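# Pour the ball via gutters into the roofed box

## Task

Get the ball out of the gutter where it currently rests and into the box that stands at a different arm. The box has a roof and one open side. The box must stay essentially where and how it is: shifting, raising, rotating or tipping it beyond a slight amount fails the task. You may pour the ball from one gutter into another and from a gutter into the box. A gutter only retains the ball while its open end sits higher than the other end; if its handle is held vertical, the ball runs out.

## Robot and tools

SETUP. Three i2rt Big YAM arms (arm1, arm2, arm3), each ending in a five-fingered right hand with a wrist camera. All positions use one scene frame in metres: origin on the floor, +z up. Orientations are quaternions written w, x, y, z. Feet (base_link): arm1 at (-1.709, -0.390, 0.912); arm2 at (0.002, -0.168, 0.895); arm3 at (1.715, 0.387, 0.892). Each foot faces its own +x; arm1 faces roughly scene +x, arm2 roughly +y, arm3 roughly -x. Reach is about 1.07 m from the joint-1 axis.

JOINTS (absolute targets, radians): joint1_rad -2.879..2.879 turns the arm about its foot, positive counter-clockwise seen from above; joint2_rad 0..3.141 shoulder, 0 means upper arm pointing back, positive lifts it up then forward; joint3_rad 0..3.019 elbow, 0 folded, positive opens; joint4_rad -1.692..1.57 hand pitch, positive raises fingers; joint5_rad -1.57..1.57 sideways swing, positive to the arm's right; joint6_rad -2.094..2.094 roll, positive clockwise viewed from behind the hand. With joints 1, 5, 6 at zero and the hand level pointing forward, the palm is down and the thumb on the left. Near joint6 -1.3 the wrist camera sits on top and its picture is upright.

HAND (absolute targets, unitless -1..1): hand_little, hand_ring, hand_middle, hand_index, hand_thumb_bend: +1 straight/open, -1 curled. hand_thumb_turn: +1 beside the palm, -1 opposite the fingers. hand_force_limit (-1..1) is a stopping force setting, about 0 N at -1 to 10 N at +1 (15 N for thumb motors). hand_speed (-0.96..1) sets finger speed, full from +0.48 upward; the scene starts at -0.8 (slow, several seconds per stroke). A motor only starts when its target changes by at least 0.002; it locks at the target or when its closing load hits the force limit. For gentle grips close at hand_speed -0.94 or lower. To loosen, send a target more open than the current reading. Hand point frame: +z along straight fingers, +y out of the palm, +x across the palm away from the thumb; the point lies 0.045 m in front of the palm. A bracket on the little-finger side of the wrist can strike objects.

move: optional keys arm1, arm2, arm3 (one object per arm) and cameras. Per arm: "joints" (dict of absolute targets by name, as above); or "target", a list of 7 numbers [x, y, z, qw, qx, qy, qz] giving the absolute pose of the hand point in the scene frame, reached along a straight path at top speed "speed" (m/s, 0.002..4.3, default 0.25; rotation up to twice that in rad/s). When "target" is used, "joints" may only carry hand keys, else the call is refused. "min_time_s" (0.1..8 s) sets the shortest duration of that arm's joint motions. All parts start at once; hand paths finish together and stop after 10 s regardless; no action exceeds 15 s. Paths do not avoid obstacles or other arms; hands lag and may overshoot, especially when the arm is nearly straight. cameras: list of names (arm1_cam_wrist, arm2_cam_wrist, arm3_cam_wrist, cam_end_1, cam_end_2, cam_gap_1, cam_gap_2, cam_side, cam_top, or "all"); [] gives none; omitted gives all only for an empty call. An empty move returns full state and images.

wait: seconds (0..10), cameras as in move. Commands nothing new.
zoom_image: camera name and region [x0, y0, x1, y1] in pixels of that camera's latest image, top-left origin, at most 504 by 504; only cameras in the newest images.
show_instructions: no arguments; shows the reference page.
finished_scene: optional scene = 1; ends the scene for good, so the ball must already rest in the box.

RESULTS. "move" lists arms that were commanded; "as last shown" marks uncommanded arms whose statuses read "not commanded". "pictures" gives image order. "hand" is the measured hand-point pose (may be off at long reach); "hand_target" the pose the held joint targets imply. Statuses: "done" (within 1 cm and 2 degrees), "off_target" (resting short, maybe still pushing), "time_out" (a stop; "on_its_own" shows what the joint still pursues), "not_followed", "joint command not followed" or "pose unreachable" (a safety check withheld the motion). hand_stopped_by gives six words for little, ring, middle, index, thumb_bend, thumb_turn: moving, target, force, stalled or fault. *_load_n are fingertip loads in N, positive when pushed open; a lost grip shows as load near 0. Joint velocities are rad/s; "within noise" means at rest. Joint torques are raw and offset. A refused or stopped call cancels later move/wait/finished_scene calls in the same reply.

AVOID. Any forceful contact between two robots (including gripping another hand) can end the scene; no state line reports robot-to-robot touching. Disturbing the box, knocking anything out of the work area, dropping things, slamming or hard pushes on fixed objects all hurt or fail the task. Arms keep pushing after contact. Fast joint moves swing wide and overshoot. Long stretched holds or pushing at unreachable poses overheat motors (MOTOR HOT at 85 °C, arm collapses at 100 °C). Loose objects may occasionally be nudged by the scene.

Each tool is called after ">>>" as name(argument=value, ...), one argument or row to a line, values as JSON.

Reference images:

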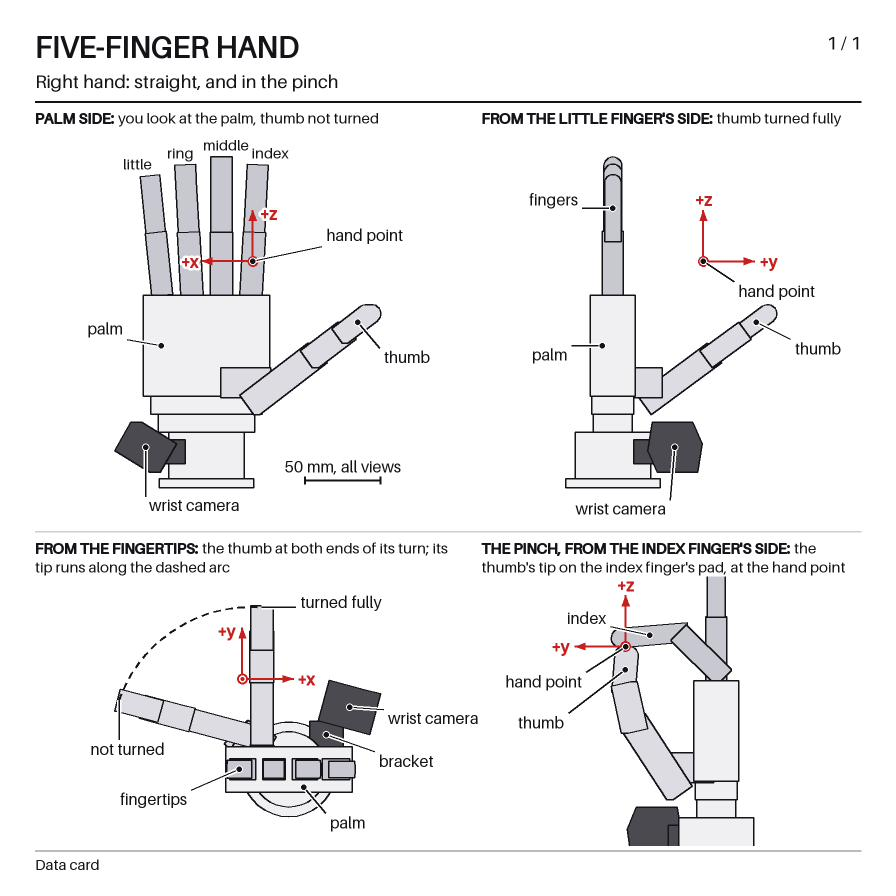

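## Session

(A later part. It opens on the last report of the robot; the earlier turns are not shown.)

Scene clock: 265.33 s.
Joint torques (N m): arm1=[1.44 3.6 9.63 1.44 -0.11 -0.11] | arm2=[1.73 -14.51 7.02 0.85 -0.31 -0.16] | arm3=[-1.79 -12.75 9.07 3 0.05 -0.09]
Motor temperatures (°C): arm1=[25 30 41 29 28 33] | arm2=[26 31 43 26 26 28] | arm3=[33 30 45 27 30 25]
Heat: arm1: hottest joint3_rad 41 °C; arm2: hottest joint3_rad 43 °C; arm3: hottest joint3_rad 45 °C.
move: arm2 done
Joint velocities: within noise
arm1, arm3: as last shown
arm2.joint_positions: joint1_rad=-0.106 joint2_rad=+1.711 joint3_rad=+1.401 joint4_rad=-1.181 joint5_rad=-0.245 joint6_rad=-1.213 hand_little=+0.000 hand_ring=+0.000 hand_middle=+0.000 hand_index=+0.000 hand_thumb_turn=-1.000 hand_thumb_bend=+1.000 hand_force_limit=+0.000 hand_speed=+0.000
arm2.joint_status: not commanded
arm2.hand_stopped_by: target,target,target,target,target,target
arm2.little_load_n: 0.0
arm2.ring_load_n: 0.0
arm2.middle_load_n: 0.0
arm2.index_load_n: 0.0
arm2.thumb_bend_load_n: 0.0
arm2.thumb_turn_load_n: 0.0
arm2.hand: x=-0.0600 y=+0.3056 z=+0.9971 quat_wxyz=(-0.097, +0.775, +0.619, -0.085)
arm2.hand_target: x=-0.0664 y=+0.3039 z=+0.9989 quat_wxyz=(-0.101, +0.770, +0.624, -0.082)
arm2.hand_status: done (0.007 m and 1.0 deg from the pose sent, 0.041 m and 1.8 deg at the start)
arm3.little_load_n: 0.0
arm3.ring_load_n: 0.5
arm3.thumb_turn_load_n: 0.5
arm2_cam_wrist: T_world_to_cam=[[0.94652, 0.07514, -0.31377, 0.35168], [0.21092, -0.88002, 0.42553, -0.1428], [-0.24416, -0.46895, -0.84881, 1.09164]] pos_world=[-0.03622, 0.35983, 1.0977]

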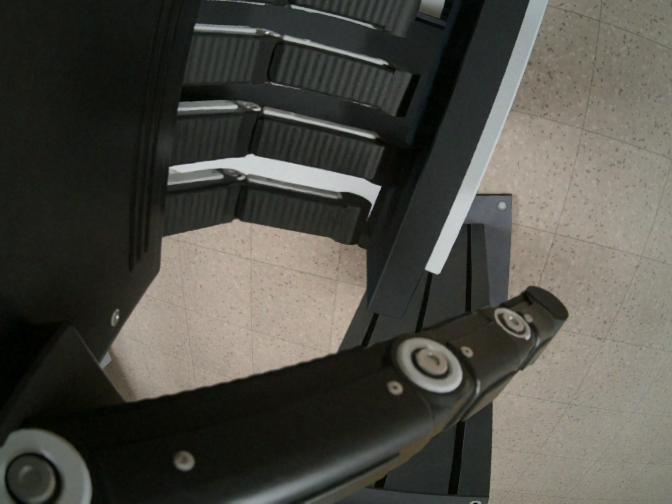

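>>> move(
  arm2={"target": [-0.0825, 0.303, 0.956, 0.1014, -0.7704, -0.6239, 0.0821], "speed": 0.08},
  cameras=["arm2_cam_wrist", "cam_top"],
)

>>> zoom_image(
  camera="arm2_cam_wrist",
  region=[300, 0, 600, 300],
)

Scene clock: 268.50 s.
Joint torques (N m): arm1=[1.55 4.07 9.87 1.59 -0.13 -0.12] | arm2=[1.61 -12.1 6.98 0.99 -0.24 -0.06] | arm3=[-1.85 -12.57 9.05 2.99 0.06 -0.07]
Motor temperatures (°C): arm1=[25 30 41 29 28 33] | arm2=[26 31 42 26 26 28] | arm3=[33 30 45 27 30 25]
Heat: arm1: hottest joint3_rad 41 °C; arm2: hottest joint3_rad 42 °C; arm3: hottest joint3_rad 45 °C.
move: arm2 off_target
Joint velocities: within noise
arm1.joint_positions: joint1_rad=+0.887 joint2_rad=+0.581 joint3_rad=+1.388 joint4_rad=-1.303 joint5_rad=-0.291 joint6_rad=-1.224 hand_little=+1.000 hand_ring=+1.000 hand_middle=+1.000 hand_index=+1.000 hand_thumb_turn=+1.000 hand_thumb_bend=+1.000 hand_force_limit=+0.000 hand_speed=-0.800
arm1.joint_status: not commanded
arm1.hand_stopped_by: target,target,target,target,target,target
arm1.little_load_n: 0.0
arm1.ring_load_n: 0.0
arm1.middle_load_n: 0.0
arm1.index_load_n: 0.0
arm1.thumb_bend_load_n: 0.0
arm1.thumb_turn_load_n: 0.0
arm1.hand: x=-1.6157 y=-0.1865 z=+1.4095 quat_wxyz=(-0.430, +0.763, +0.380, +0.296)
arm1.hand_target: x=-1.6188 y=-0.1864 z=+1.4203 quat_wxyz=(-0.438, +0.754, +0.384, +0.302)
arm1.hand_status: not commanded
arm2.joint_positions: joint1_rad=-0.073 joint2_rad=+1.725 joint3_rad=+1.336 joint4_rad=-1.068 joint5_rad=-0.243 joint6_rad=-1.193 hand_little=+0.000 hand_ring=+0.000 hand_middle=+0.000 hand_index=+0.000 hand_thumb_turn=-1.000 hand_thumb_bend=+1.000 hand_force_limit=+0.000 hand_speed=+0.000
arm2.joint_status: not commanded
arm2.hand_stopped_by: target,target,target,target,target,target
arm2.little_load_n: 0.0
arm2.ring_load_n: 0.0
arm2.middle_load_n: 0.0
arm2.index_load_n: 0.0
arm2.thumb_bend_load_n: 0.0
arm2.thumb_turn_load_n: 0.0
arm2.hand: x=-0.0770 y=+0.3060 z=+0.9663 quat_wxyz=(-0.109, +0.769, +0.625, -0.079)
arm2.hand_target: x=-0.0824 y=+0.3028 z=+0.9561 quat_wxyz=(-0.101, +0.770, +0.624, -0.082)
arm2.hand_status: off_target (0.012 m and 1.0 deg from the pose sent, 0.047 m and 0.9 deg at the start)
arm3: as last shown
arm3.ring_load_n: 0.0
arm3.thumb_bend_load_n: 9.5
arm3.thumb_turn_load_n: 1.0
arm2_cam_wrist: T_world_to_cam=[[0.94403, 0.09711, -0.31523, 0.35256], [0.22483, -0.88872, 0.39954, -0.09689], [-0.24135, -0.44805, -0.86081, 1.06698]] pos_world=[-0.05352, 0.35772, 1.06832]

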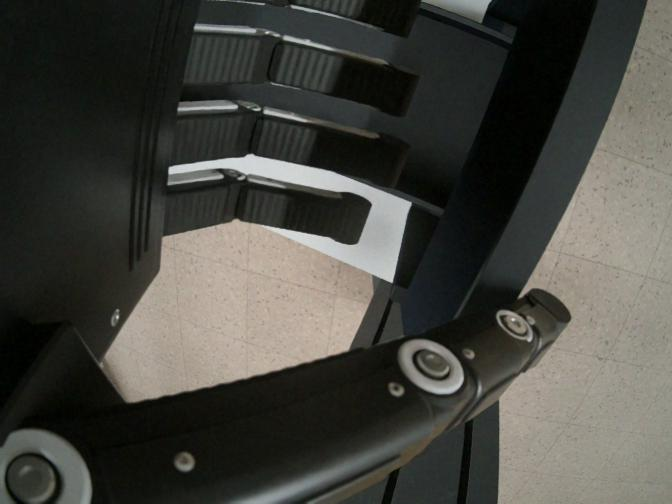

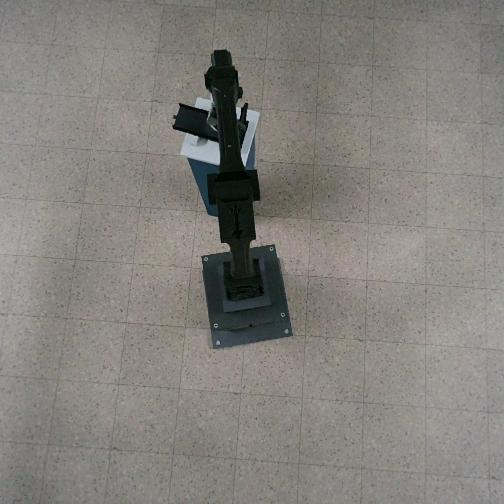

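Scaled by 1.680 from the camera's image (finer frame: 960x720).

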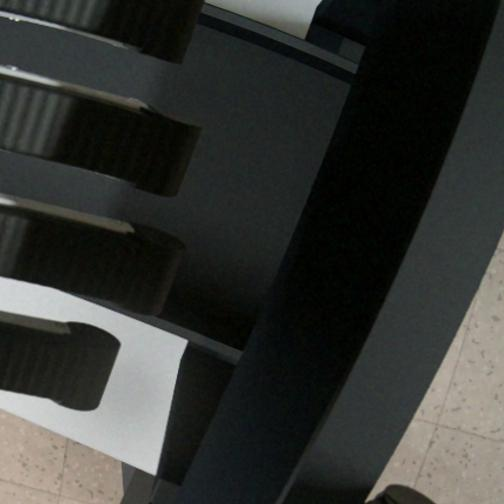

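>>> move(
  arm2={"target": [-0.0845, 0.3025, 0.941, 0.1014, -0.7704, -0.6239, 0.0821], "speed": 0.08},
  cameras=[],
)

Scene clock: 270.77 s.
Joint torques (N m): arm1=[1.96 2.78 9.83 1.69 -0.09 -0.12] | arm2=[1.55 -11.46 6.5 1.17 -0.47 -0.06] | arm3=[-1.73 -12.75 9.02 3.07 0.04 -0.06]
Motor temperatures (°C): arm1=[25 30 41 29 28 33] | arm2=[26 31 42 26 26 28] | arm3=[33 30 45 27 30 25]
Heat: arm1: hottest joint3_rad 41 °C; arm2: hottest joint3_rad 42 °C; arm3: hottest joint3_rad 45 °C.
move: arm2 off_target
Joint velocities: within noise
arm1, arm3: as last shown
arm2.joint_positions: joint1_rad=-0.071 joint2_rad=+1.729 joint3_rad=+1.319 joint4_rad=-1.035 joint5_rad=-0.237 joint6_rad=-1.187 hand_little=+0.000 hand_ring=+0.000 hand_middle=+0.000 hand_index=+0.000 hand_thumb_turn=-1.000 hand_thumb_bend=+1.000 hand_force_limit=+0.000 hand_speed=+0.000
arm2.joint_status: not commanded
arm2.hand_stopped_by: target,target,target,target,target,target
arm2.little_load_n: 0.0
arm2.ring_load_n: 0.0
arm2.middle_load_n: 0.0
arm2.index_load_n: 0.5
arm2.thumb_bend_load_n: 0.0
arm2.thumb_turn_load_n: 0.5
arm2.hand: x=-0.0770 y=+0.3076 z=+0.9585 quat_wxyz=(-0.112, +0.770, +0.624, -0.073)
arm2.hand_target: x=-0.0842 y=+0.3021 z=+0.9415 quat_wxyz=(-0.101, +0.771, +0.624, -0.082)
arm2.hand_status: off_target (0.020 m and 1.6 deg from the pose sent, 0.027 m and 1.0 deg at the start)
arm3.thumb_bend_load_n: 9.0

>>> move(
  arm2={"target": [-0.046, 0.302, 0.957, 0.1014, -0.7704, -0.6239, 0.0821], "speed": 0.06},
  cameras=["arm2_cam_wrist"],
)

>>> zoom_image(
  camera="arm2_cam_wrist",
  region=[240, 0, 540, 300],
)

Scene clock: 274.77 s.
Joint torques (N m): arm1=[1.96 2.73 9.51 1.65 -0.17 -0.13] | arm2=[-0.03 -13.45 7.16 0.18 -0.48 -0.32] | arm3=[-1.73 -12.69 9.03 2.97 0.06 -0.08]
Motor temperatures (°C): arm1=[25 30 41 29 28 33] | arm2=[26 32 42 26 26 28] | arm3=[33 30 45 27 30 25]
Heat: arm1: hottest joint3_rad 41 °C; arm2: hottest joint3_rad 42 °C; arm3: hottest joint3_rad 45 °C.
move: arm2 done
Joint velocities: within noise
arm1, arm3: as last shown
arm2.joint_positions: joint1_rad=-0.123 joint2_rad=+1.729 joint3_rad=+1.319 joint4_rad=-1.065 joint5_rad=-0.245 joint6_rad=-1.236 hand_little=+0.000 hand_ring=+0.000 hand_middle=+0.000 hand_index=+0.000 hand_thumb_turn=-1.000 hand_thumb_bend=+1.000 hand_force_limit=+0.000 hand_speed=+0.000
arm2.joint_status: not commanded
arm2.hand_stopped_by: target,target,target,target,target,target
arm2.little_load_n: 0.0
arm2.ring_load_n: 0.0
arm2.middle_load_n: 0.0
arm2.index_load_n: 0.0
arm2.thumb_bend_load_n: 0.0
arm2.thumb_turn_load_n: 0.0
arm2.hand: x=-0.0508 y=+0.3053 z=+0.9588 quat_wxyz=(-0.105, +0.772, +0.622, -0.079)
arm2.hand_target: x=-0.0462 y=+0.3020 z=+0.9570 quat_wxyz=(-0.101, +0.770, +0.624, -0.082)
arm2.hand_status: done (0.006 m and 0.7 deg from the pose sent, 0.032 m and 1.6 deg at the start)
arm3.little_load_n: 0.5
arm3.ring_load_n: 0.5
arm3.middle_load_n: 2.5
arm3.thumb_bend_load_n: 9.5
arm2_cam_wrist: T_world_to_cam=[[0.94598, 0.08742, -0.31221, 0.3257], [0.21602, -0.88802, 0.4059, -0.10716], [-0.24176, -0.45141, -0.85894, 1.06566]] pos_world=[-0.02732, 0.35742, 1.06052]

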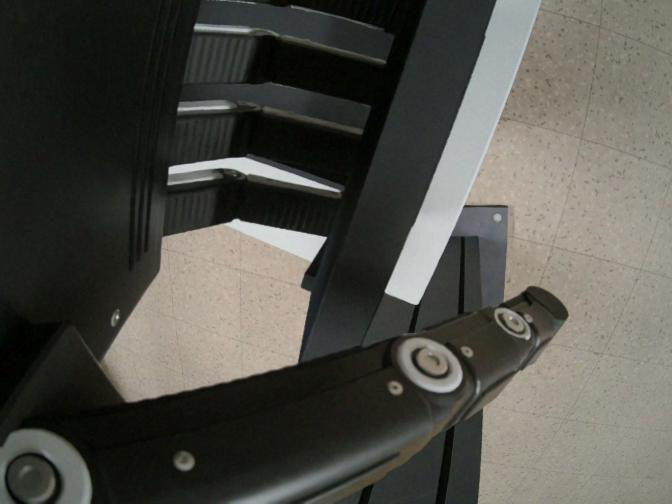

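Scaled by 1.680 from the camera's image (finer frame: 960x720).

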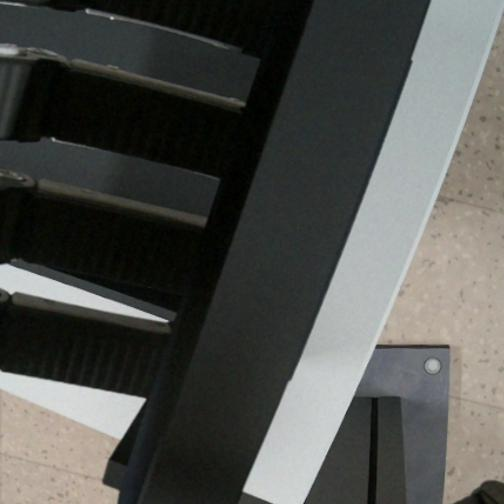

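>>> move(
  arm2={"target": [-0.018, 0.2895, 0.943, 0.1014, -0.7704, -0.6239, 0.0821], "speed": 0.06},
  cameras=["arm2_cam_wrist", "cam_top"],
)

>>> zoom_image(
  camera="arm2_cam_wrist",
  region=[140, 0, 500, 360],
)

Scene clock: 279.73 s.
Joint torques (N m): arm1=[2.43 3.49 9.78 1.39 -0.07 -0.14] | arm2=[-0.44 -14.56 6.45 0.7 -0.34 -0.29] | arm3=[-1.79 -12.51 9.06 2.99 0.05 -0.07]
Motor temperatures (°C): arm1=[25 30 41 29 28 33] | arm2=[26 32 41 26 26 28] | arm3=[33 30 46 27 30 25]
Heat: arm1: hottest joint3_rad 41 °C; arm2: hottest joint3_rad 41 °C; arm3: hottest joint3_rad 46 °C.
move: arm2 done
Joint velocities: arm1=[within noise] | arm2=[-0.015 -0.005 0.012 -0.017 0.022 -0.198] | arm3=[within noise]
arm1: as last shown
arm1.thumb_turn_load_n: 0.5
arm2.joint_positions: joint1_rad=-0.174 joint2_rad=+1.729 joint3_rad=+1.262 joint4_rad=-1.051 joint5_rad=-0.252 joint6_rad=-1.292 hand_little=+0.000 hand_ring=+0.000 hand_middle=+0.000 hand_index=+0.000 hand_thumb_turn=-1.000 hand_thumb_bend=+1.000 hand_force_limit=+0.000 hand_speed=+0.000
arm2.joint_status: not commanded
arm2.hand_stopped_by: target,target,target,target,target,target
arm2.little_load_n: 0.0
arm2.ring_load_n: 0.0
arm2.middle_load_n: 0.0
arm2.index_load_n: 0.0
arm2.thumb_bend_load_n: 0.0
arm2.thumb_turn_load_n: 0.0
arm2.hand: x=-0.0241 y=+0.2889 z=+0.9397 quat_wxyz=(-0.094, +0.772, +0.622, -0.088)
arm2.hand_target: x=-0.0180 y=+0.2896 z=+0.9430 quat_wxyz=(-0.101, +0.770, +0.624, -0.082)
arm2.hand_status: done (0.007 m and 1.2 deg from the pose sent, 0.040 m and 0.7 deg at the start)
arm3.joint_positions: joint1_rad=+0.129 joint2_rad=+1.326 joint3_rad=+1.341 joint4_rad=-0.955 joint5_rad=-0.033 joint6_rad=-0.051 hand_little=+0.003 hand_ring=+0.036 hand_middle=+0.048 hand_index=+0.088 hand_thumb_turn=-1.000 hand_thumb_bend=-0.399 hand_force_limit=-0.900 hand_speed=-0.950
arm3.joint_status: not commanded
arm3.hand_stopped_by: force,force,force,force,force,target
arm3.little_load_n: 0.5
arm3.ring_load_n: 0.0
arm3.middle_load_n: 1.5
arm3.index_load_n: 2.0
arm3.thumb_bend_load_n: 9.0
arm3.thumb_turn_load_n: 1.0
arm3.hand: x=+1.2633 y=+0.1981 z=+1.1546 quat_wxyz=(+0.177, -0.531, -0.790, +0.249)
arm3.hand_target: x=+1.2552 y=+0.1998 z=+1.1814 quat_wxyz=(+0.201, -0.527, -0.778, +0.278)
arm3.hand_status: not commanded
arm2_cam_wrist: T_world_to_cam=[[0.9456, 0.08112, -0.31506, 0.3004], [0.21903, -0.8748, 0.43215, -0.14818], [-0.24056, -0.47765, -0.84497, 1.04289]] pos_world=[-0.00072, 0.34414, 1.0399]

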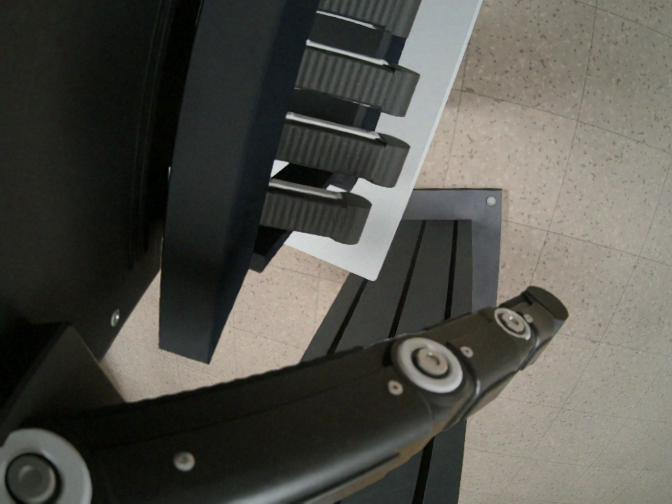

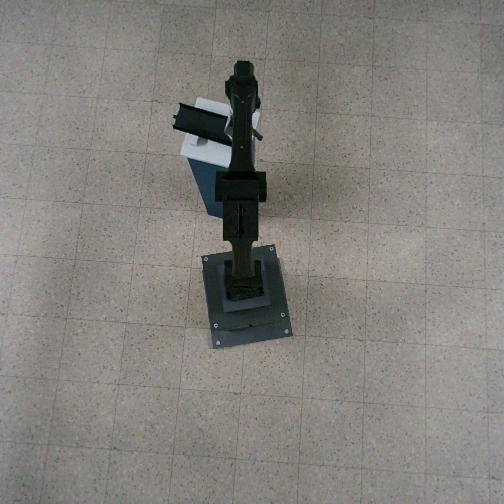

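Scaled by 1.400 from the camera's image (finer frame: 960x720).

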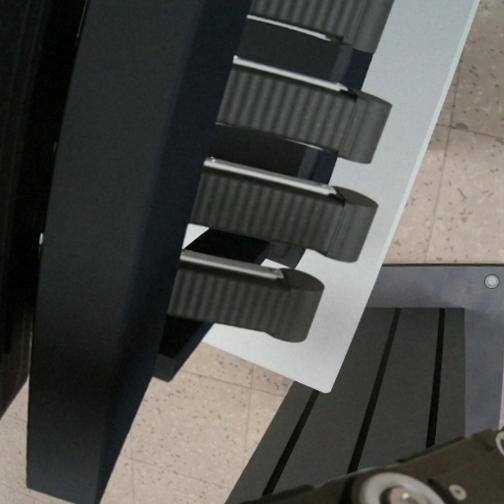

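>>> move(
  arm2={"target": [-0.0155, 0.2945, 0.955, 0.1014, -0.7704, -0.6239, 0.0821], "speed": 0.06, "joints": {"hand_little": 0.12, "hand_ring": 0.12, "hand_middle": 0.12, "hand_index": 0.12, "hand_speed": -0.4}},
  cameras=["arm2_cam_wrist"],
)

>>> zoom_image(
  camera="arm2_cam_wrist",
  region=[140, 0, 500, 360],
)

Scene clock: 286.77 s.
Joint torques (N m): arm1=[1.61 3.02 9.62 1.76 -0.16 -0.13] | arm2=[-0.85 -14.62 9.02 -0.27 -0.35 -0.31] | arm3=[-1.79 -12.63 9.05 3.03 0.06 -0.08]
Motor temperatures (°C): arm1=[25 30 41 29 28 33] | arm2=[26 32 41 26 26 28] | arm3=[33 30 46 27 30 25]
Heat: arm1: hottest joint3_rad 41 °C; arm2: hottest joint3_rad 41 °C; arm3: hottest joint3_rad 46 °C.
move: arm2 off_target
Joint velocities: within noise
arm1, arm3: as last shown
arm1.thumb_turn_load_n: 0.0
arm2.joint_positions: joint1_rad=-0.177 joint2_rad=+1.729 joint3_rad=+1.262 joint4_rad=-1.063 joint5_rad=-0.252 joint6_rad=-1.299 hand_little=+0.120 hand_ring=+0.120 hand_middle=+0.120 hand_index=+0.120 hand_thumb_turn=-1.000 hand_thumb_bend=+1.000 hand_force_limit=+0.000 hand_speed=-0.400
arm2.joint_status: all done
arm2.hand_stopped_by: target,target,target,target,target,target
arm2.little_load_n: 0.0
arm2.ring_load_n: 0.0
arm2.middle_load_n: 0.0
arm2.index_load_n: 0.0
arm2.thumb_bend_load_n: 0.0
arm2.thumb_turn_load_n: 0.0
arm2.hand: x=-0.0222 y=+0.2862 z=+0.9400 quat_wxyz=(-0.090, +0.771, +0.623, -0.091)
arm2.hand_target: x=-0.0156 y=+0.2943 z=+0.9549 quat_wxyz=(-0.101, +0.770, +0.624, -0.082)
arm2.hand_status: off_target (0.018 m and 1.7 deg from the pose sent, 0.018 m and 1.2 deg at the start)
arm3.ring_load_n: 0.5
arm3.middle_load_n: 2.0
arm3.index_load_n: 2.5
arm3.thumb_bend_load_n: 9.5
arm2_cam_wrist: T_world_to_cam=[[0.94555, 0.0819, -0.31499, 0.29862], [0.22214, -0.86974, 0.44069, -0.16054], [-0.23787, -0.48667, -0.84058, 1.04081]] pos_world=[0.00087, 0.34245, 1.03969]

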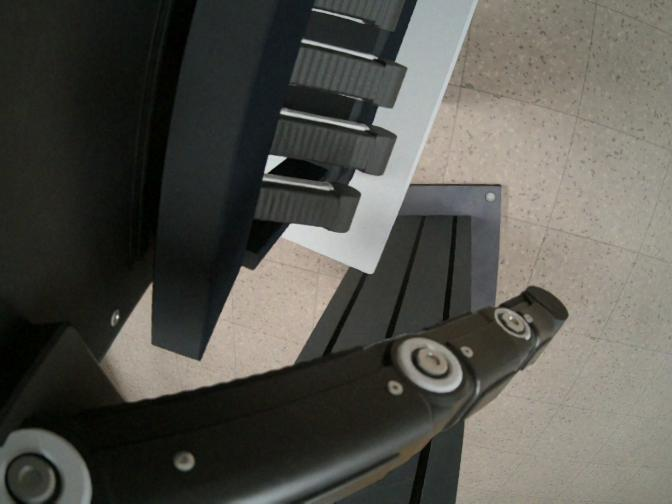

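Scaled by 1.400 from the camera's image (finer frame: 960x720).

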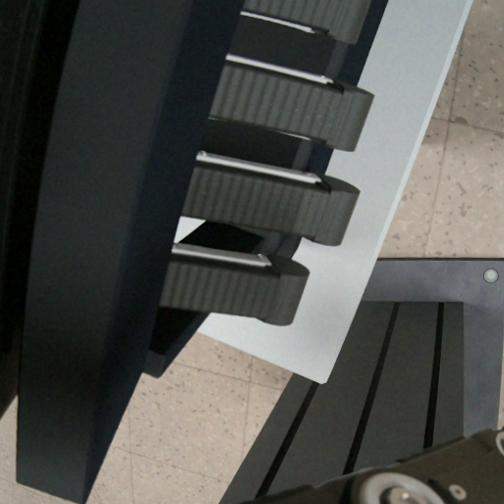

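>>> move(
  arm2={"target": [-0.0155, 0.2995, 0.967, 0.1014, -0.7704, -0.6239, 0.0821], "speed": 0.06},
  cameras=[],
)

Scene clock: 288.87 s.
Joint torques (N m): arm1=[2.02 3.25 9.43 1.47 -0.12 -0.18] | arm2=[-0.38 -14.97 11.45 -0.02 -0.33 -0.31] | arm3=[-1.85 -12.75 9.05 3 0.07 -0.09]
Motor temperatures (°C): arm1=[25 30 41 29 28 33] | arm2=[26 33 41 26 26 28] | arm3=[33 30 46 27 30 25]
Heat: arm1: hottest joint3_rad 41 °C; arm2: hottest joint3_rad 41 °C; arm3: hottest joint3_rad 46 °C.
move: arm2 off_target
Joint velocities: within noise
arm1, arm3: as last shown
arm2.joint_positions: joint1_rad=-0.178 joint2_rad=+1.729 joint3_rad=+1.262 joint4_rad=-1.098 joint5_rad=-0.252 joint6_rad=-1.299 hand_little=+0.120 hand_ring=+0.120 hand_middle=+0.120 hand_index=+0.120 hand_thumb_turn=-1.000 hand_thumb_bend=+1.000 hand_force_limit=+0.000 hand_speed=-0.400
arm2.joint_status: not commanded
arm2.hand_stopped_by: target,target,target,target,target,target
arm2.little_load_n: 0.0
arm2.ring_load_n: 0.0
arm2.middle_load_n: 0.0
arm2.index_load_n: 0.0
arm2.thumb_bend_load_n: 0.0
arm2.thumb_turn_load_n: 0.0
arm2.hand: x=-0.0215 y=+0.2765 z=+0.9414 quat_wxyz=(-0.075, +0.773, +0.622, -0.101)
arm2.hand_target: x=-0.0155 y=+0.2983 z=+0.9673 quat_wxyz=(-0.101, +0.770, +0.624, -0.082)
arm2.hand_status: off_target (0.035 m and 3.7 deg from the pose sent, 0.031 m and 1.7 deg at the start)
arm3.thumb_bend_load_n: 9.0

>>> move(
  arm2={"target": [-0.0165, 0.3005, 0.977, 0.1014, -0.7704, -0.6239, 0.0821], "speed": 0.05},
  cameras=["arm2_cam_wrist"],
)

>>> zoom_image(
  camera="arm2_cam_wrist",
  region=[140, 0, 500, 360],
)

Scene clock: 291.73 s.
Joint torques (N m): arm1=[2.61 3.19 9.61 1.52 -0.11 -0.1] | arm2=[-0.38 -14.74 11.51 -0.01 -0.33 -0.3] | arm3=[-1.79 -12.57 9.06 2.97 0.05 -0.07]
Motor temperatures (°C): arm1=[25 30 41 29 28 33] | arm2=[26 33 42 26 26 28] | arm3=[33 30 46 27 30 25]
Heat: arm1: hottest joint3_rad 41 °C; arm2: hottest joint3_rad 42 °C; arm3: hottest joint3_rad 46 °C.
move: arm2 off_target
Joint velocities: within noise
arm1, arm3: as last shown
arm2.joint_positions: joint1_rad=-0.178 joint2_rad=+1.721 joint3_rad=+1.282 joint4_rad=-1.127 joint5_rad=-0.252 joint6_rad=-1.299 hand_little=+0.120 hand_ring=+0.120 hand_middle=+0.120 hand_index=+0.120 hand_thumb_turn=-1.000 hand_thumb_bend=+1.000 hand_force_limit=+0.000 hand_speed=-0.400
arm2.joint_status: not commanded
arm2.hand_stopped_by: target,target,target,target,target,target
arm2.little_load_n: 0.0
arm2.ring_load_n: 0.0
arm2.middle_load_n: 0.0
arm2.index_load_n: 0.0
arm2.thumb_bend_load_n: -0.5
arm2.thumb_turn_load_n: 0.0
arm2.hand: x=-0.0216 y=+0.2779 z=+0.9521 quat_wxyz=(-0.075, +0.773, +0.622, -0.101)
arm2.hand_target: x=-0.0165 y=+0.2991 z=+0.9773 quat_wxyz=(-0.101, +0.770, +0.624, -0.082)
arm2.hand_status: off_target (0.034 m and 3.8 deg from the pose sent, 0.043 m and 3.7 deg at the start)
arm3.little_load_n: 0.0
arm3.ring_load_n: 0.0
arm3.thumb_bend_load_n: 9.5
arm2_cam_wrist: T_world_to_cam=[[0.94618, 0.07026, -0.31592, 0.30667], [0.22095, -0.85349, 0.47194, -0.20737], [-0.23647, -0.51634, -0.82309, 1.03868]] pos_world=[0.00127, 0.33778, 1.04967]

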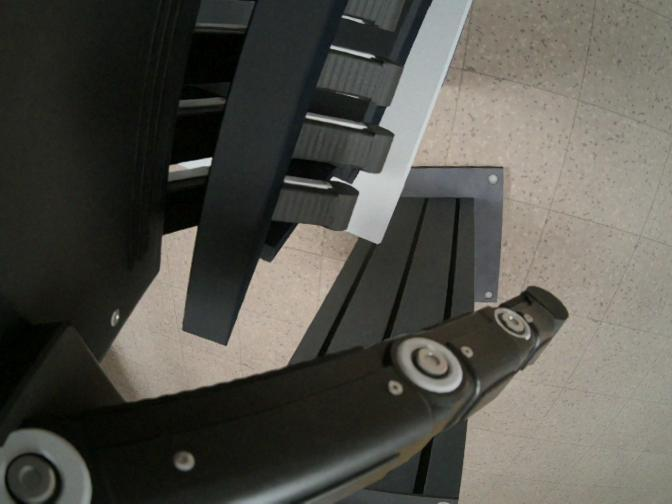

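Scaled by 1.400 from the camera's image (finer frame: 960x720).

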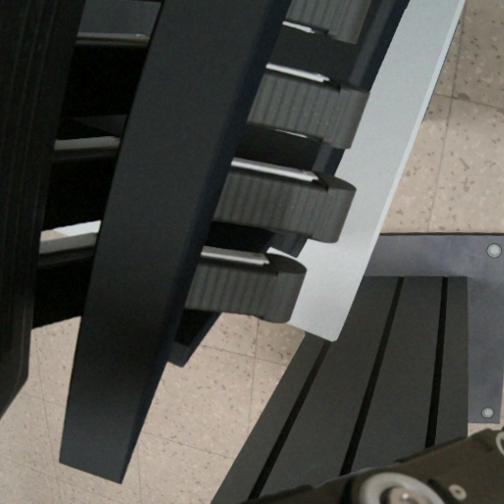

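>>> move(
  arm2={"target": [-0.0125, 0.3055, 0.955, 0.1014, -0.7704, -0.6239, 0.0821], "speed": 0.06},
  cameras=["arm2_cam_wrist"],
)

>>> zoom_image(
  camera="arm2_cam_wrist",
  region=[140, 0, 500, 360],
)

Scene clock: 295.00 s.
Joint torques (N m): arm1=[1.9 3.78 9.76 1.46 -0.16 -0.15] | arm2=[-0.56 -11.93 10.39 0.79 -0.37 -0.33] | arm3=[-1.9 -12.57 9.03 3 0.05 -0.07]
Motor temperatures (°C): arm1=[25 30 41 29 28 33] | arm2=[26 33 41 26 26 28] | arm3=[33 30 46 27 30 25]
Heat: arm1: hottest joint3_rad 41 °C; arm2: hottest joint3_rad 41 °C; arm3: hottest joint3_rad 46 °C.
move: arm2 off_target
Joint velocities: within noise
arm1, arm3: as last shown
arm1.little_load_n: -0.5
arm2.joint_positions: joint1_rad=-0.184 joint2_rad=+1.721 joint3_rad=+1.282 joint4_rad=-1.098 joint5_rad=-0.252 joint6_rad=-1.305 hand_little=+0.120 hand_ring=+0.120 hand_middle=+0.120 hand_index=+0.120 hand_thumb_turn=-1.000 hand_thumb_bend=+1.000 hand_force_limit=+0.000 hand_speed=-0.400
arm2.joint_status: not commanded
arm2.hand_stopped_by: target,target,target,target,target,target
arm2.little_load_n: 0.0
arm2.ring_load_n: 0.0
arm2.middle_load_n: 0.0
arm2.index_load_n: 0.0
arm2.thumb_bend_load_n: 0.0
arm2.thumb_turn_load_n: 0.0
arm2.hand: x=-0.0188 y=+0.2862 z=+0.9508 quat_wxyz=(-0.087, +0.772, +0.622, -0.093)
arm2.hand_target: x=-0.0123 y=+0.3048 z=+0.9554 quat_wxyz=(-0.101, +0.771, +0.624, -0.082)
arm2.hand_status: off_target (0.021 m and 2.0 deg from the pose sent, 0.029 m and 3.7 deg at the start)
arm3.little_load_n: 0.5
arm3.thumb_bend_load_n: 9.0
arm2_cam_wrist: T_world_to_cam=[[0.94585, 0.07845, -0.31499, 0.29984], [0.22046, -0.86749, 0.44594, -0.17166], [-0.23827, -0.49123, -0.83781, 1.04939]] pos_world=[0.00428, 0.34306, 1.05019]

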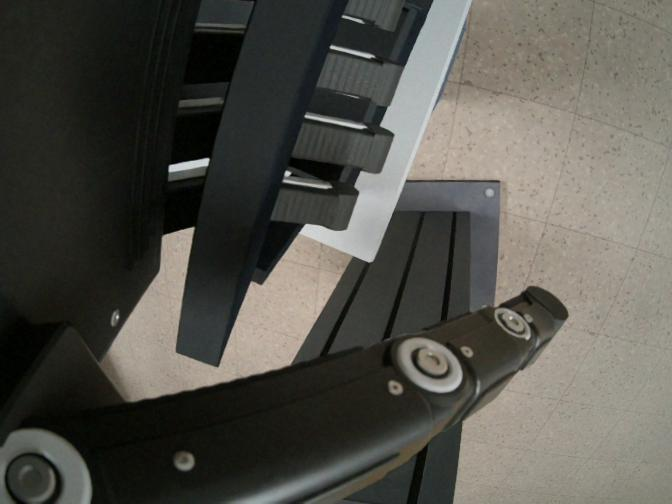

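Scaled by 1.400 from the camera's image (finer frame: 960x720).

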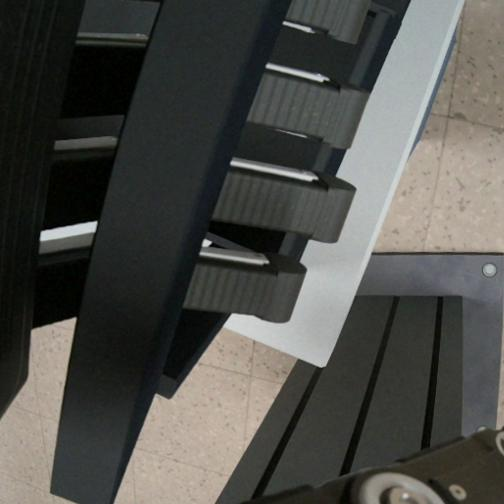

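>>> move(
  arm2={"joints": {"hand_thumb_bend": 0.0, "hand_speed": -0.4}},
)

>>> move(
  arm2={"joints": {"hand_thumb_bend": -1, "hand_speed": -0.92, "hand_force_limit": 0.4}},
  cameras=["arm2_cam_wrist"],
)

>>> zoom_image(
  camera="arm2_cam_wrist",
  region=[140, 0, 500, 360],
)

Scene clock: 298.67 s.
Joint torques (N m): arm1=[2.49 2.73 9.7 1.58 -0.11 -0.15] | arm2=[-0.5 -11.99 10.41 0.8 -0.37 -0.32] | arm3=[-1.79 -12.51 9.03 2.99 0.06 -0.07]
Motor temperatures (°C): arm1=[25 30 41 29 28 33] | arm2=[26 33 41 26 26 28] | arm3=[33 29 46 27 30 25]
Heat: arm1: hottest joint3_rad 41 °C; arm2: hottest joint3_rad 41 °C; arm3: hottest joint3_rad 46 °C.
move: arm2 done
Joint velocities: within noise
arm1.joint_positions: joint1_rad=+0.887 joint2_rad=+0.581 joint3_rad=+1.388 joint4_rad=-1.303 joint5_rad=-0.291 joint6_rad=-1.224 hand_little=+1.000 hand_ring=+1.000 hand_middle=+1.000 hand_index=+1.000 hand_thumb_turn=+1.000 hand_thumb_bend=+1.000 hand_force_limit=+0.000 hand_speed=-0.800
arm1.joint_status: not commanded
arm1.hand_stopped_by: target,target,target,target,target,target
arm1.little_load_n: 0.0
arm1.ring_load_n: 0.0
arm1.middle_load_n: 0.0
arm1.index_load_n: 0.0
arm1.thumb_bend_load_n: 0.0
arm1.thumb_turn_load_n: 0.0
arm1.hand: x=-1.6157 y=-0.1865 z=+1.4095 quat_wxyz=(-0.430, +0.763, +0.380, +0.296)
arm1.hand_target: x=-1.6188 y=-0.1864 z=+1.4203 quat_wxyz=(-0.438, +0.754, +0.384, +0.302)
arm1.hand_status: not commanded
arm2.joint_positions: joint1_rad=-0.184 joint2_rad=+1.721 joint3_rad=+1.282 joint4_rad=-1.098 joint5_rad=-0.252 joint6_rad=-1.305 hand_little=+0.120 hand_ring=+0.120 hand_middle=+0.120 hand_index=+0.120 hand_thumb_turn=-1.000 hand_thumb_bend=+0.000 hand_force_limit=+0.000 hand_speed=-0.400
arm2.joint_status: all done
arm2.hand_stopped_by: target,target,target,target,target,target
arm2.little_load_n: 0.0
arm2.ring_load_n: 0.0
arm2.middle_load_n: 0.0
arm2.index_load_n: 0.0
arm2.thumb_bend_load_n: 0.0
arm2.thumb_turn_load_n: 0.0
arm2.hand: x=-0.0188 y=+0.2862 z=+0.9508 quat_wxyz=(-0.087, +0.772, +0.622, -0.093)
arm2.hand_target: x=-0.0123 y=+0.3048 z=+0.9554 quat_wxyz=(-0.101, +0.771, +0.624, -0.082)
arm2.hand_status: not commanded
arm3: as last shown
arm3.little_load_n: 0.0
arm3.ring_load_n: 0.5
arm3.thumb_bend_load_n: 9.5
pictures: none

Scene clock: 302.90 s.
Joint torques (N m): arm1=[1.9 3.6 9.48 1.52 -0.07 -0.13] | arm2=[-0.44 -11.87 10.39 0.66 -0.32 -0.32] | arm3=[-1.96 -12.69 9.01 3.03 0.06 -0.08]
Motor temperatures (°C): arm1=[25 30 42 29 28 33] | arm2=[26 33 41 26 26 28] | arm3=[33 29 46 27 30 25]
Heat: arm1: hottest joint3_rad 42 °C; arm2: hottest joint3_rad 41 °C; arm3: hottest joint3_rad 46 °C.
move: arm2 off_target
Joint velocities: within noise
arm1, arm3: as last shown
arm2.joint_positions: joint1_rad=-0.185 joint2_rad=+1.721 joint3_rad=+1.282 joint4_rad=-1.095 joint5_rad=-0.253 joint6_rad=-1.305 hand_little=+0.120 hand_ring=+0.120 hand_middle=+0.120 hand_index=+0.120 hand_thumb_turn=-1.000 hand_thumb_bend=-0.351 hand_force_limit=+0.400 hand_speed=-0.920
arm2.joint_status: hand_thumb_bend off_target (ended at -0.351, target -1.000); the others done
arm2.hand_stopped_by: target,target,target,target,force,target
arm2.little_load_n: 0.5
arm2.ring_load_n: 0.0
arm2.middle_load_n: 0.5
arm2.index_load_n: 2.0
arm2.thumb_bend_load_n: 9.5
arm2.thumb_turn_load_n: 0.0
arm2.hand: x=-0.0187 y=+0.2872 z=+0.9507 quat_wxyz=(-0.089, +0.772, +0.622, -0.092)
arm2.hand_target: x=-0.0123 y=+0.3048 z=+0.9554 quat_wxyz=(-0.101, +0.771, +0.624, -0.082)
arm2.hand_status: not commanded
arm3.little_load_n: 0.5
arm3.thumb_turn_load_n: 0.5
arm2_cam_wrist: T_world_to_cam=[[0.94548, 0.07885, -0.316, 0.30054], [0.22044, -0.86916, 0.44269, -0.1672], [-0.23975, -0.48821, -0.83915, 1.05011]] pos_world=[0.00448, 0.34365, 1.05019]

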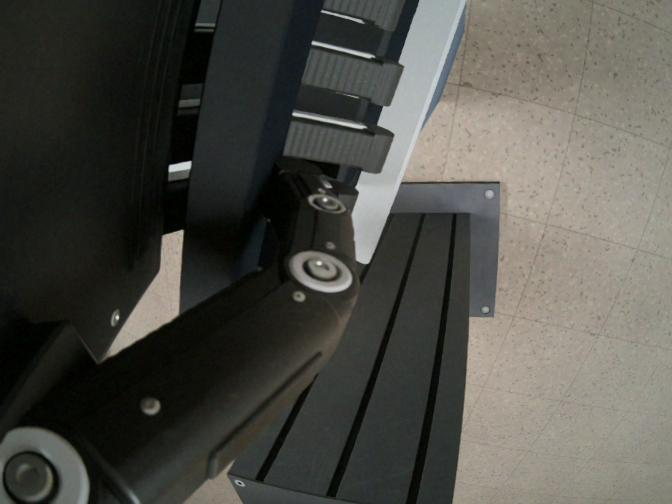

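Scaled by 1.400 from the camera's image (finer frame: 960x720).

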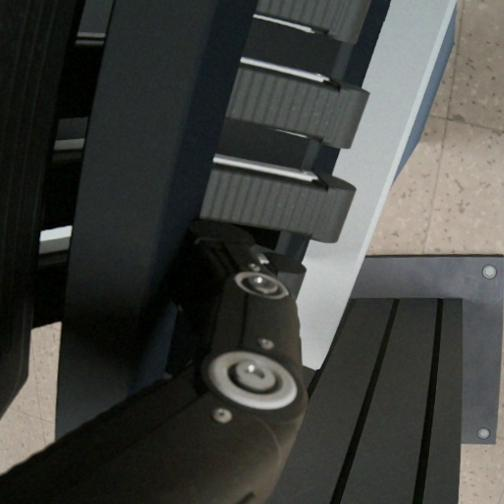

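>>> move(
  arm2={"joints": {"hand_middle": -0.9, "hand_index": -0.9, "hand_speed": -0.94, "hand_force_limit": -0.5}},
)

>>> move(
  arm2={"joints": {"hand_little": -0.9, "hand_ring": -0.9, "hand_speed": -0.95, "hand_force_limit": -0.9}},
)

>>> move(
  arm2={"joints": {"hand_thumb_bend": -0.97, "hand_speed": -0.94, "hand_force_limit": 0.6}},
  cameras=["arm2_cam_wrist", "cam_gap_1"],
)

Scene clock: 308.07 s.
Joint torques (N m): arm1=[2.26 2.9 9.62 1.51 -0.13 -0.13] | arm2=[-0.44 -11.87 10.39 0.68 -0.32 -0.32] | arm3=[-1.9 -12.63 9.06 3.02 0.05 -0.08]
Motor temperatures (°C): arm1=[25 30 42 29 28 33] | arm2=[26 33 41 26 26 28] | arm3=[33 29 46 27 30 25]
Heat: arm1: hottest joint3_rad 42 °C; arm2: hottest joint3_rad 41 °C; arm3: hottest joint3_rad 46 °C.
move: arm2 off_target
Joint velocities: within noise
arm1, arm3: as last shown
arm2.joint_positions: joint1_rad=-0.185 joint2_rad=+1.721 joint3_rad=+1.282 joint4_rad=-1.095 joint5_rad=-0.253 joint6_rad=-1.305 hand_little=+0.120 hand_ring=+0.120 hand_middle=+0.082 hand_index=+0.104 hand_thumb_turn=-1.000 hand_thumb_bend=-0.351 hand_force_limit=-0.500 hand_speed=-0.940
arm2.joint_status: hand_middle off_target (ended at +0.082, target -0.900); hand_index off_target (ended at +0.104, target -0.900); the others done
arm2.hand_stopped_by: target,target,force,force,force,target
arm2.little_load_n: 0.0
arm2.ring_load_n: 0.0
arm2.middle_load_n: 2.5
arm2.index_load_n: 1.5
arm2.thumb_bend_load_n: 11.5
arm2.thumb_turn_load_n: 0.5
arm2.hand: x=-0.0187 y=+0.2872 z=+0.9507 quat_wxyz=(-0.089, +0.772, +0.622, -0.092)
arm2.hand_target: x=-0.0123 y=+0.3048 z=+0.9554 quat_wxyz=(-0.101, +0.771, +0.624, -0.082)
arm2.hand_status: not commanded
arm3.ring_load_n: 0.0
arm3.thumb_turn_load_n: 1.0
pictures: none

Scene clock: 312.33 s.
Joint torques (N m): arm1=[1.44 3.37 9.7 1.52 -0.14 -0.11] | arm2=[-0.44 -11.99 10.43 0.66 -0.32 -0.29] | arm3=[-1.85 -12.63 9.07 3.04 0.05 -0.07]
Motor temperatures (°C): arm1=[25 30 42 29 28 33] | arm2=[26 33 41 26 26 28] | arm3=[33 29 46 27 30 25]
Heat: arm1: hottest joint3_rad 42 °C; arm2: hottest joint3_rad 41 °C; arm3: hottest joint3_rad 46 °C.
move: arm2 off_target
Joint velocities: within noise
arm1: as last shown
arm2.joint_positions: joint1_rad=-0.185 joint2_rad=+1.721 joint3_rad=+1.282 joint4_rad=-1.095 joint5_rad=-0.253 joint6_rad=-1.309 hand_little=+0.069 hand_ring=+0.083 hand_middle=+0.082 hand_index=+0.104 hand_thumb_turn=-1.000 hand_thumb_bend=-0.351 hand_force_limit=-0.900 hand_speed=-0.950
arm2.joint_status: hand_little off_target (ended at +0.069, target -0.900); hand_ring off_target (ended at +0.083, target -0.900); the others done
arm2.hand_stopped_by: force,force,force,force,force,target
arm2.little_load_n: 0.5
arm2.ring_load_n: 0.5
arm2.middle_load_n: 2.0
arm2.index_load_n: 2.0
arm2.thumb_bend_load_n: 11.5
arm2.thumb_turn_load_n: 0.0
arm2.hand: x=-0.0186 y=+0.2874 z=+0.9505 quat_wxyz=(-0.089, +0.771, +0.624, -0.092)
arm2.hand_target: x=-0.0123 y=+0.3048 z=+0.9552 quat_wxyz=(-0.101, +0.771, +0.624, -0.082)
arm2.hand_status: not commanded
arm3.joint_positions: joint1_rad=+0.129 joint2_rad=+1.326 joint3_rad=+1.341 joint4_rad=-0.955 joint5_rad=-0.033 joint6_rad=-0.051 hand_little=+0.003 hand_ring=+0.036 hand_middle=+0.048 hand_index=+0.088 hand_thumb_turn=-1.000 hand_thumb_bend=-0.399 hand_force_limit=-0.900 hand_speed=-0.950
arm3.joint_status: not commanded
arm3.hand_stopped_by: force,force,force,force,force,target
arm3.little_load_n: 0.5
arm3.ring_load_n: 0.0
arm3.middle_load_n: 2.0
arm3.index_load_n: 2.5
arm3.thumb_bend_load_n: 9.0
arm3.thumb_turn_load_n: 0.5
arm3.hand: x=+1.2633 y=+0.1981 z=+1.1546 quat_wxyz=(+0.177, -0.531, -0.790, +0.249)
arm3.hand_target: x=+1.2552 y=+0.1998 z=+1.1814 quat_wxyz=(+0.201, -0.527, -0.778, +0.278)
arm3.hand_status: not commanded
pictures: none

Scene clock: 312.80 s.
Joint torques (N m): arm1=[2.14 2.78 9.5 1.54 -0.11 -0.17] | arm2=[-0.38 -11.93 10.39 0.66 -0.32 -0.29] | arm3=[-1.79 -12.63 9.09 3.02 0.05 -0.07]
Motor temperatures (°C): arm1=[25 30 42 29 28 33] | arm2=[26 33 41 26 26 28] | arm3=[33 29 46 27 30 25]
Heat: arm1: hottest joint3_rad 42 °C; arm2: hottest joint3_rad 41 °C; arm3: hottest joint3_rad 46 °C.
move: arm2 off_target
Joint velocities: within noise
arm1, arm3: as last shown
arm2.joint_positions: joint1_rad=-0.185 joint2_rad=+1.721 joint3_rad=+1.282 joint4_rad=-1.095 joint5_rad=-0.253 joint6_rad=-1.309 hand_little=+0.069 hand_ring=+0.083 hand_middle=+0.082 hand_index=+0.104 hand_thumb_turn=-1.000 hand_thumb_bend=-0.350 hand_force_limit=+0.600 hand_speed=-0.940
arm2.joint_status: hand_thumb_bend off_target (ended at -0.350, target -0.970); the others done
arm2.hand_stopped_by: force,force,force,force,force,target
arm2.little_load_n: 0.5
arm2.ring_load_n: 0.0
arm2.middle_load_n: 2.0
arm2.index_load_n: 1.5
arm2.thumb_bend_load_n: 12.0
arm2.thumb_turn_load_n: 0.0
arm2.hand: x=-0.0186 y=+0.2874 z=+0.9505 quat_wxyz=(-0.089, +0.771, +0.624, -0.092)
arm2.hand_target: x=-0.0123 y=+0.3048 z=+0.9552 quat_wxyz=(-0.101, +0.771, +0.624, -0.082)
arm2.hand_status: not commanded
arm3.little_load_n: 0.0
arm3.thumb_turn_load_n: 1.0
arm2_cam_wrist: T_world_to_cam=[[0.9452, 0.08282, -0.3158, 0.29889], [0.22383, -0.86856, 0.44215, -0.1666], [-0.23768, -0.48861, -0.8395, 1.05055]] pos_world=[0.00447, 0.34386, 1.04999]

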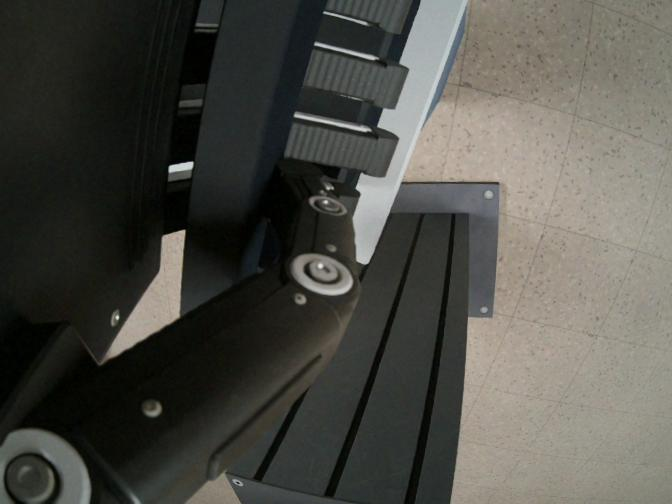

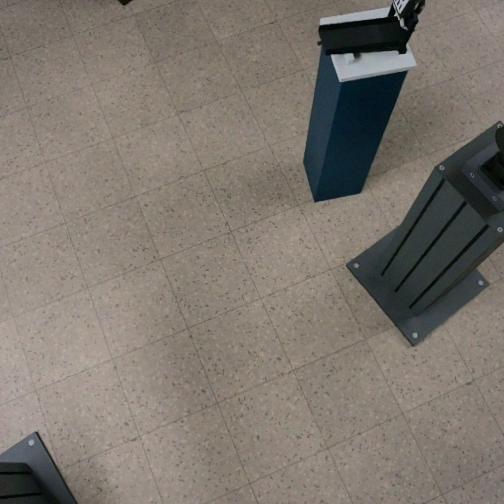

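>>> move(
  arm2={"target": [-0.012, 0.303, 1.02, 0.1534, -0.7892, -0.5840, 0.1135], "speed": 0.06},
  cameras=["arm2_cam_wrist", "cam_gap_1", "cam_end_1", "cam_end_2"],
)

>>> zoom_image(
  camera="cam_gap_1",
  region=[290, 0, 440, 110],
)

>>> zoom_image(
  camera="cam_end_1",
  region=[110, 180, 190, 260],
)

Scene clock: 316.47 s.
Joint torques (N m): arm1=[1.44 3.84 9.65 1.47 -0.1 -0.11] | arm2=[-0.32 -15.03 12.53 0.1 -0.75 -0.02] | arm3=[-1.85 -12.63 9.1 2.99 0.05 -0.07]
Motor temperatures (°C): arm1=[25 30 42 29 28 33] | arm2=[26 33 41 26 26 28] | arm3=[33 29 46 27 30 25]
Heat: arm1: hottest joint3_rad 42 °C; arm2: hottest joint3_rad 41 °C; arm3: hottest joint3_rad 46 °C.
move: arm2 off_target
Joint velocities: within noise
arm1, arm3: as last shown
arm1.thumb_bend_load_n: -0.5
arm2.joint_positions: joint1_rad=-0.240 joint2_rad=+1.673 joint3_rad=+1.316 joint4_rad=-1.184 joint5_rad=-0.361 joint6_rad=-1.289 hand_little=+0.069 hand_ring=+0.083 hand_middle=+0.082 hand_index=+0.104 hand_thumb_turn=-1.000 hand_thumb_bend=-0.352 hand_force_limit=+0.600 hand_speed=-0.940
arm2.joint_status: not commanded
arm2.hand_stopped_by: force,force,force,force,force,target
arm2.little_load_n: 0.0
arm2.ring_load_n: 0.0
arm2.middle_load_n: 0.0
arm2.index_load_n: 0.0
arm2.thumb_bend_load_n: 4.5
arm2.thumb_turn_load_n: 0.0
arm2.hand: x=-0.0159 y=+0.2797 z=+0.9868 quat_wxyz=(-0.120, +0.787, +0.590, -0.135)
arm2.hand_target: x=-0.0119 y=+0.3011 z=+1.0201 quat_wxyz=(-0.154, +0.789, +0.584, -0.113)
arm2.hand_status: off_target (0.041 m and 4.6 deg from the pose sent, 0.071 m and 9.3 deg at the start)
arm3.thumb_bend_load_n: 9.5
pictures: arm2_cam_wrist, cam_end_1, cam_end_2, cam_gap_1
arm2_cam_wrist: T_world_to_cam=[[0.90869, 0.01137, -0.41731, 0.42803], [0.2093, -0.87733, 0.43184, -0.17747], [-0.36121, -0.47975, -0.79961, 1.03406]] pos_world=[0.0217, 0.33551, 1.0821]

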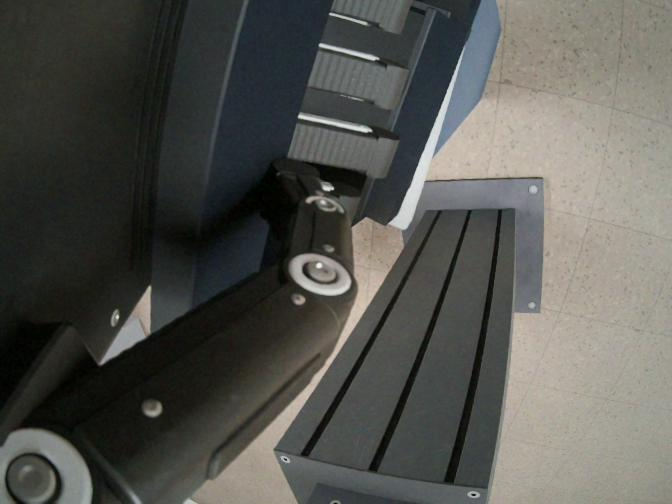

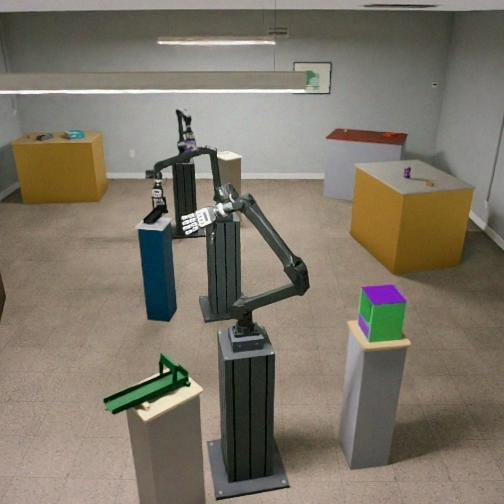

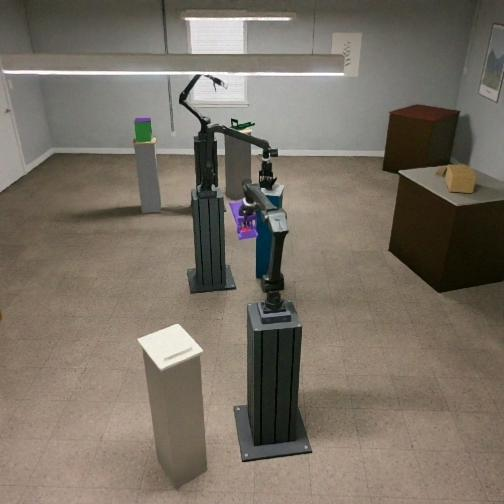

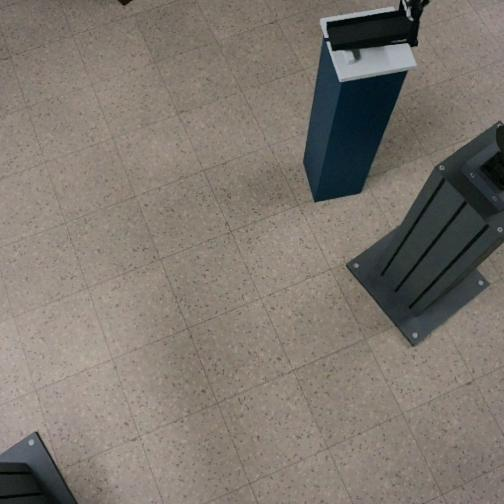

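Scaled by 3.360 from the camera's image (finer frame: 720x720).

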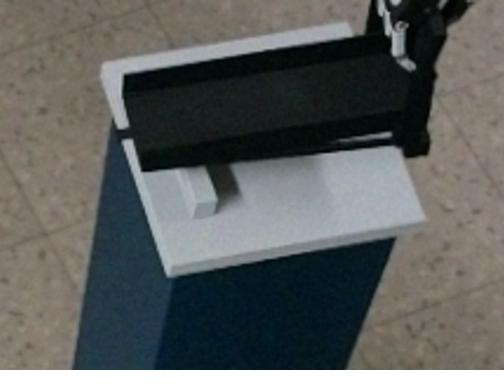

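Scaled by 6.300 from the camera's image (finer frame: 720x720).

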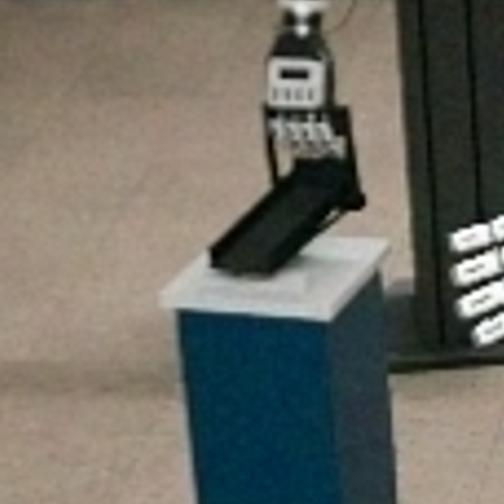

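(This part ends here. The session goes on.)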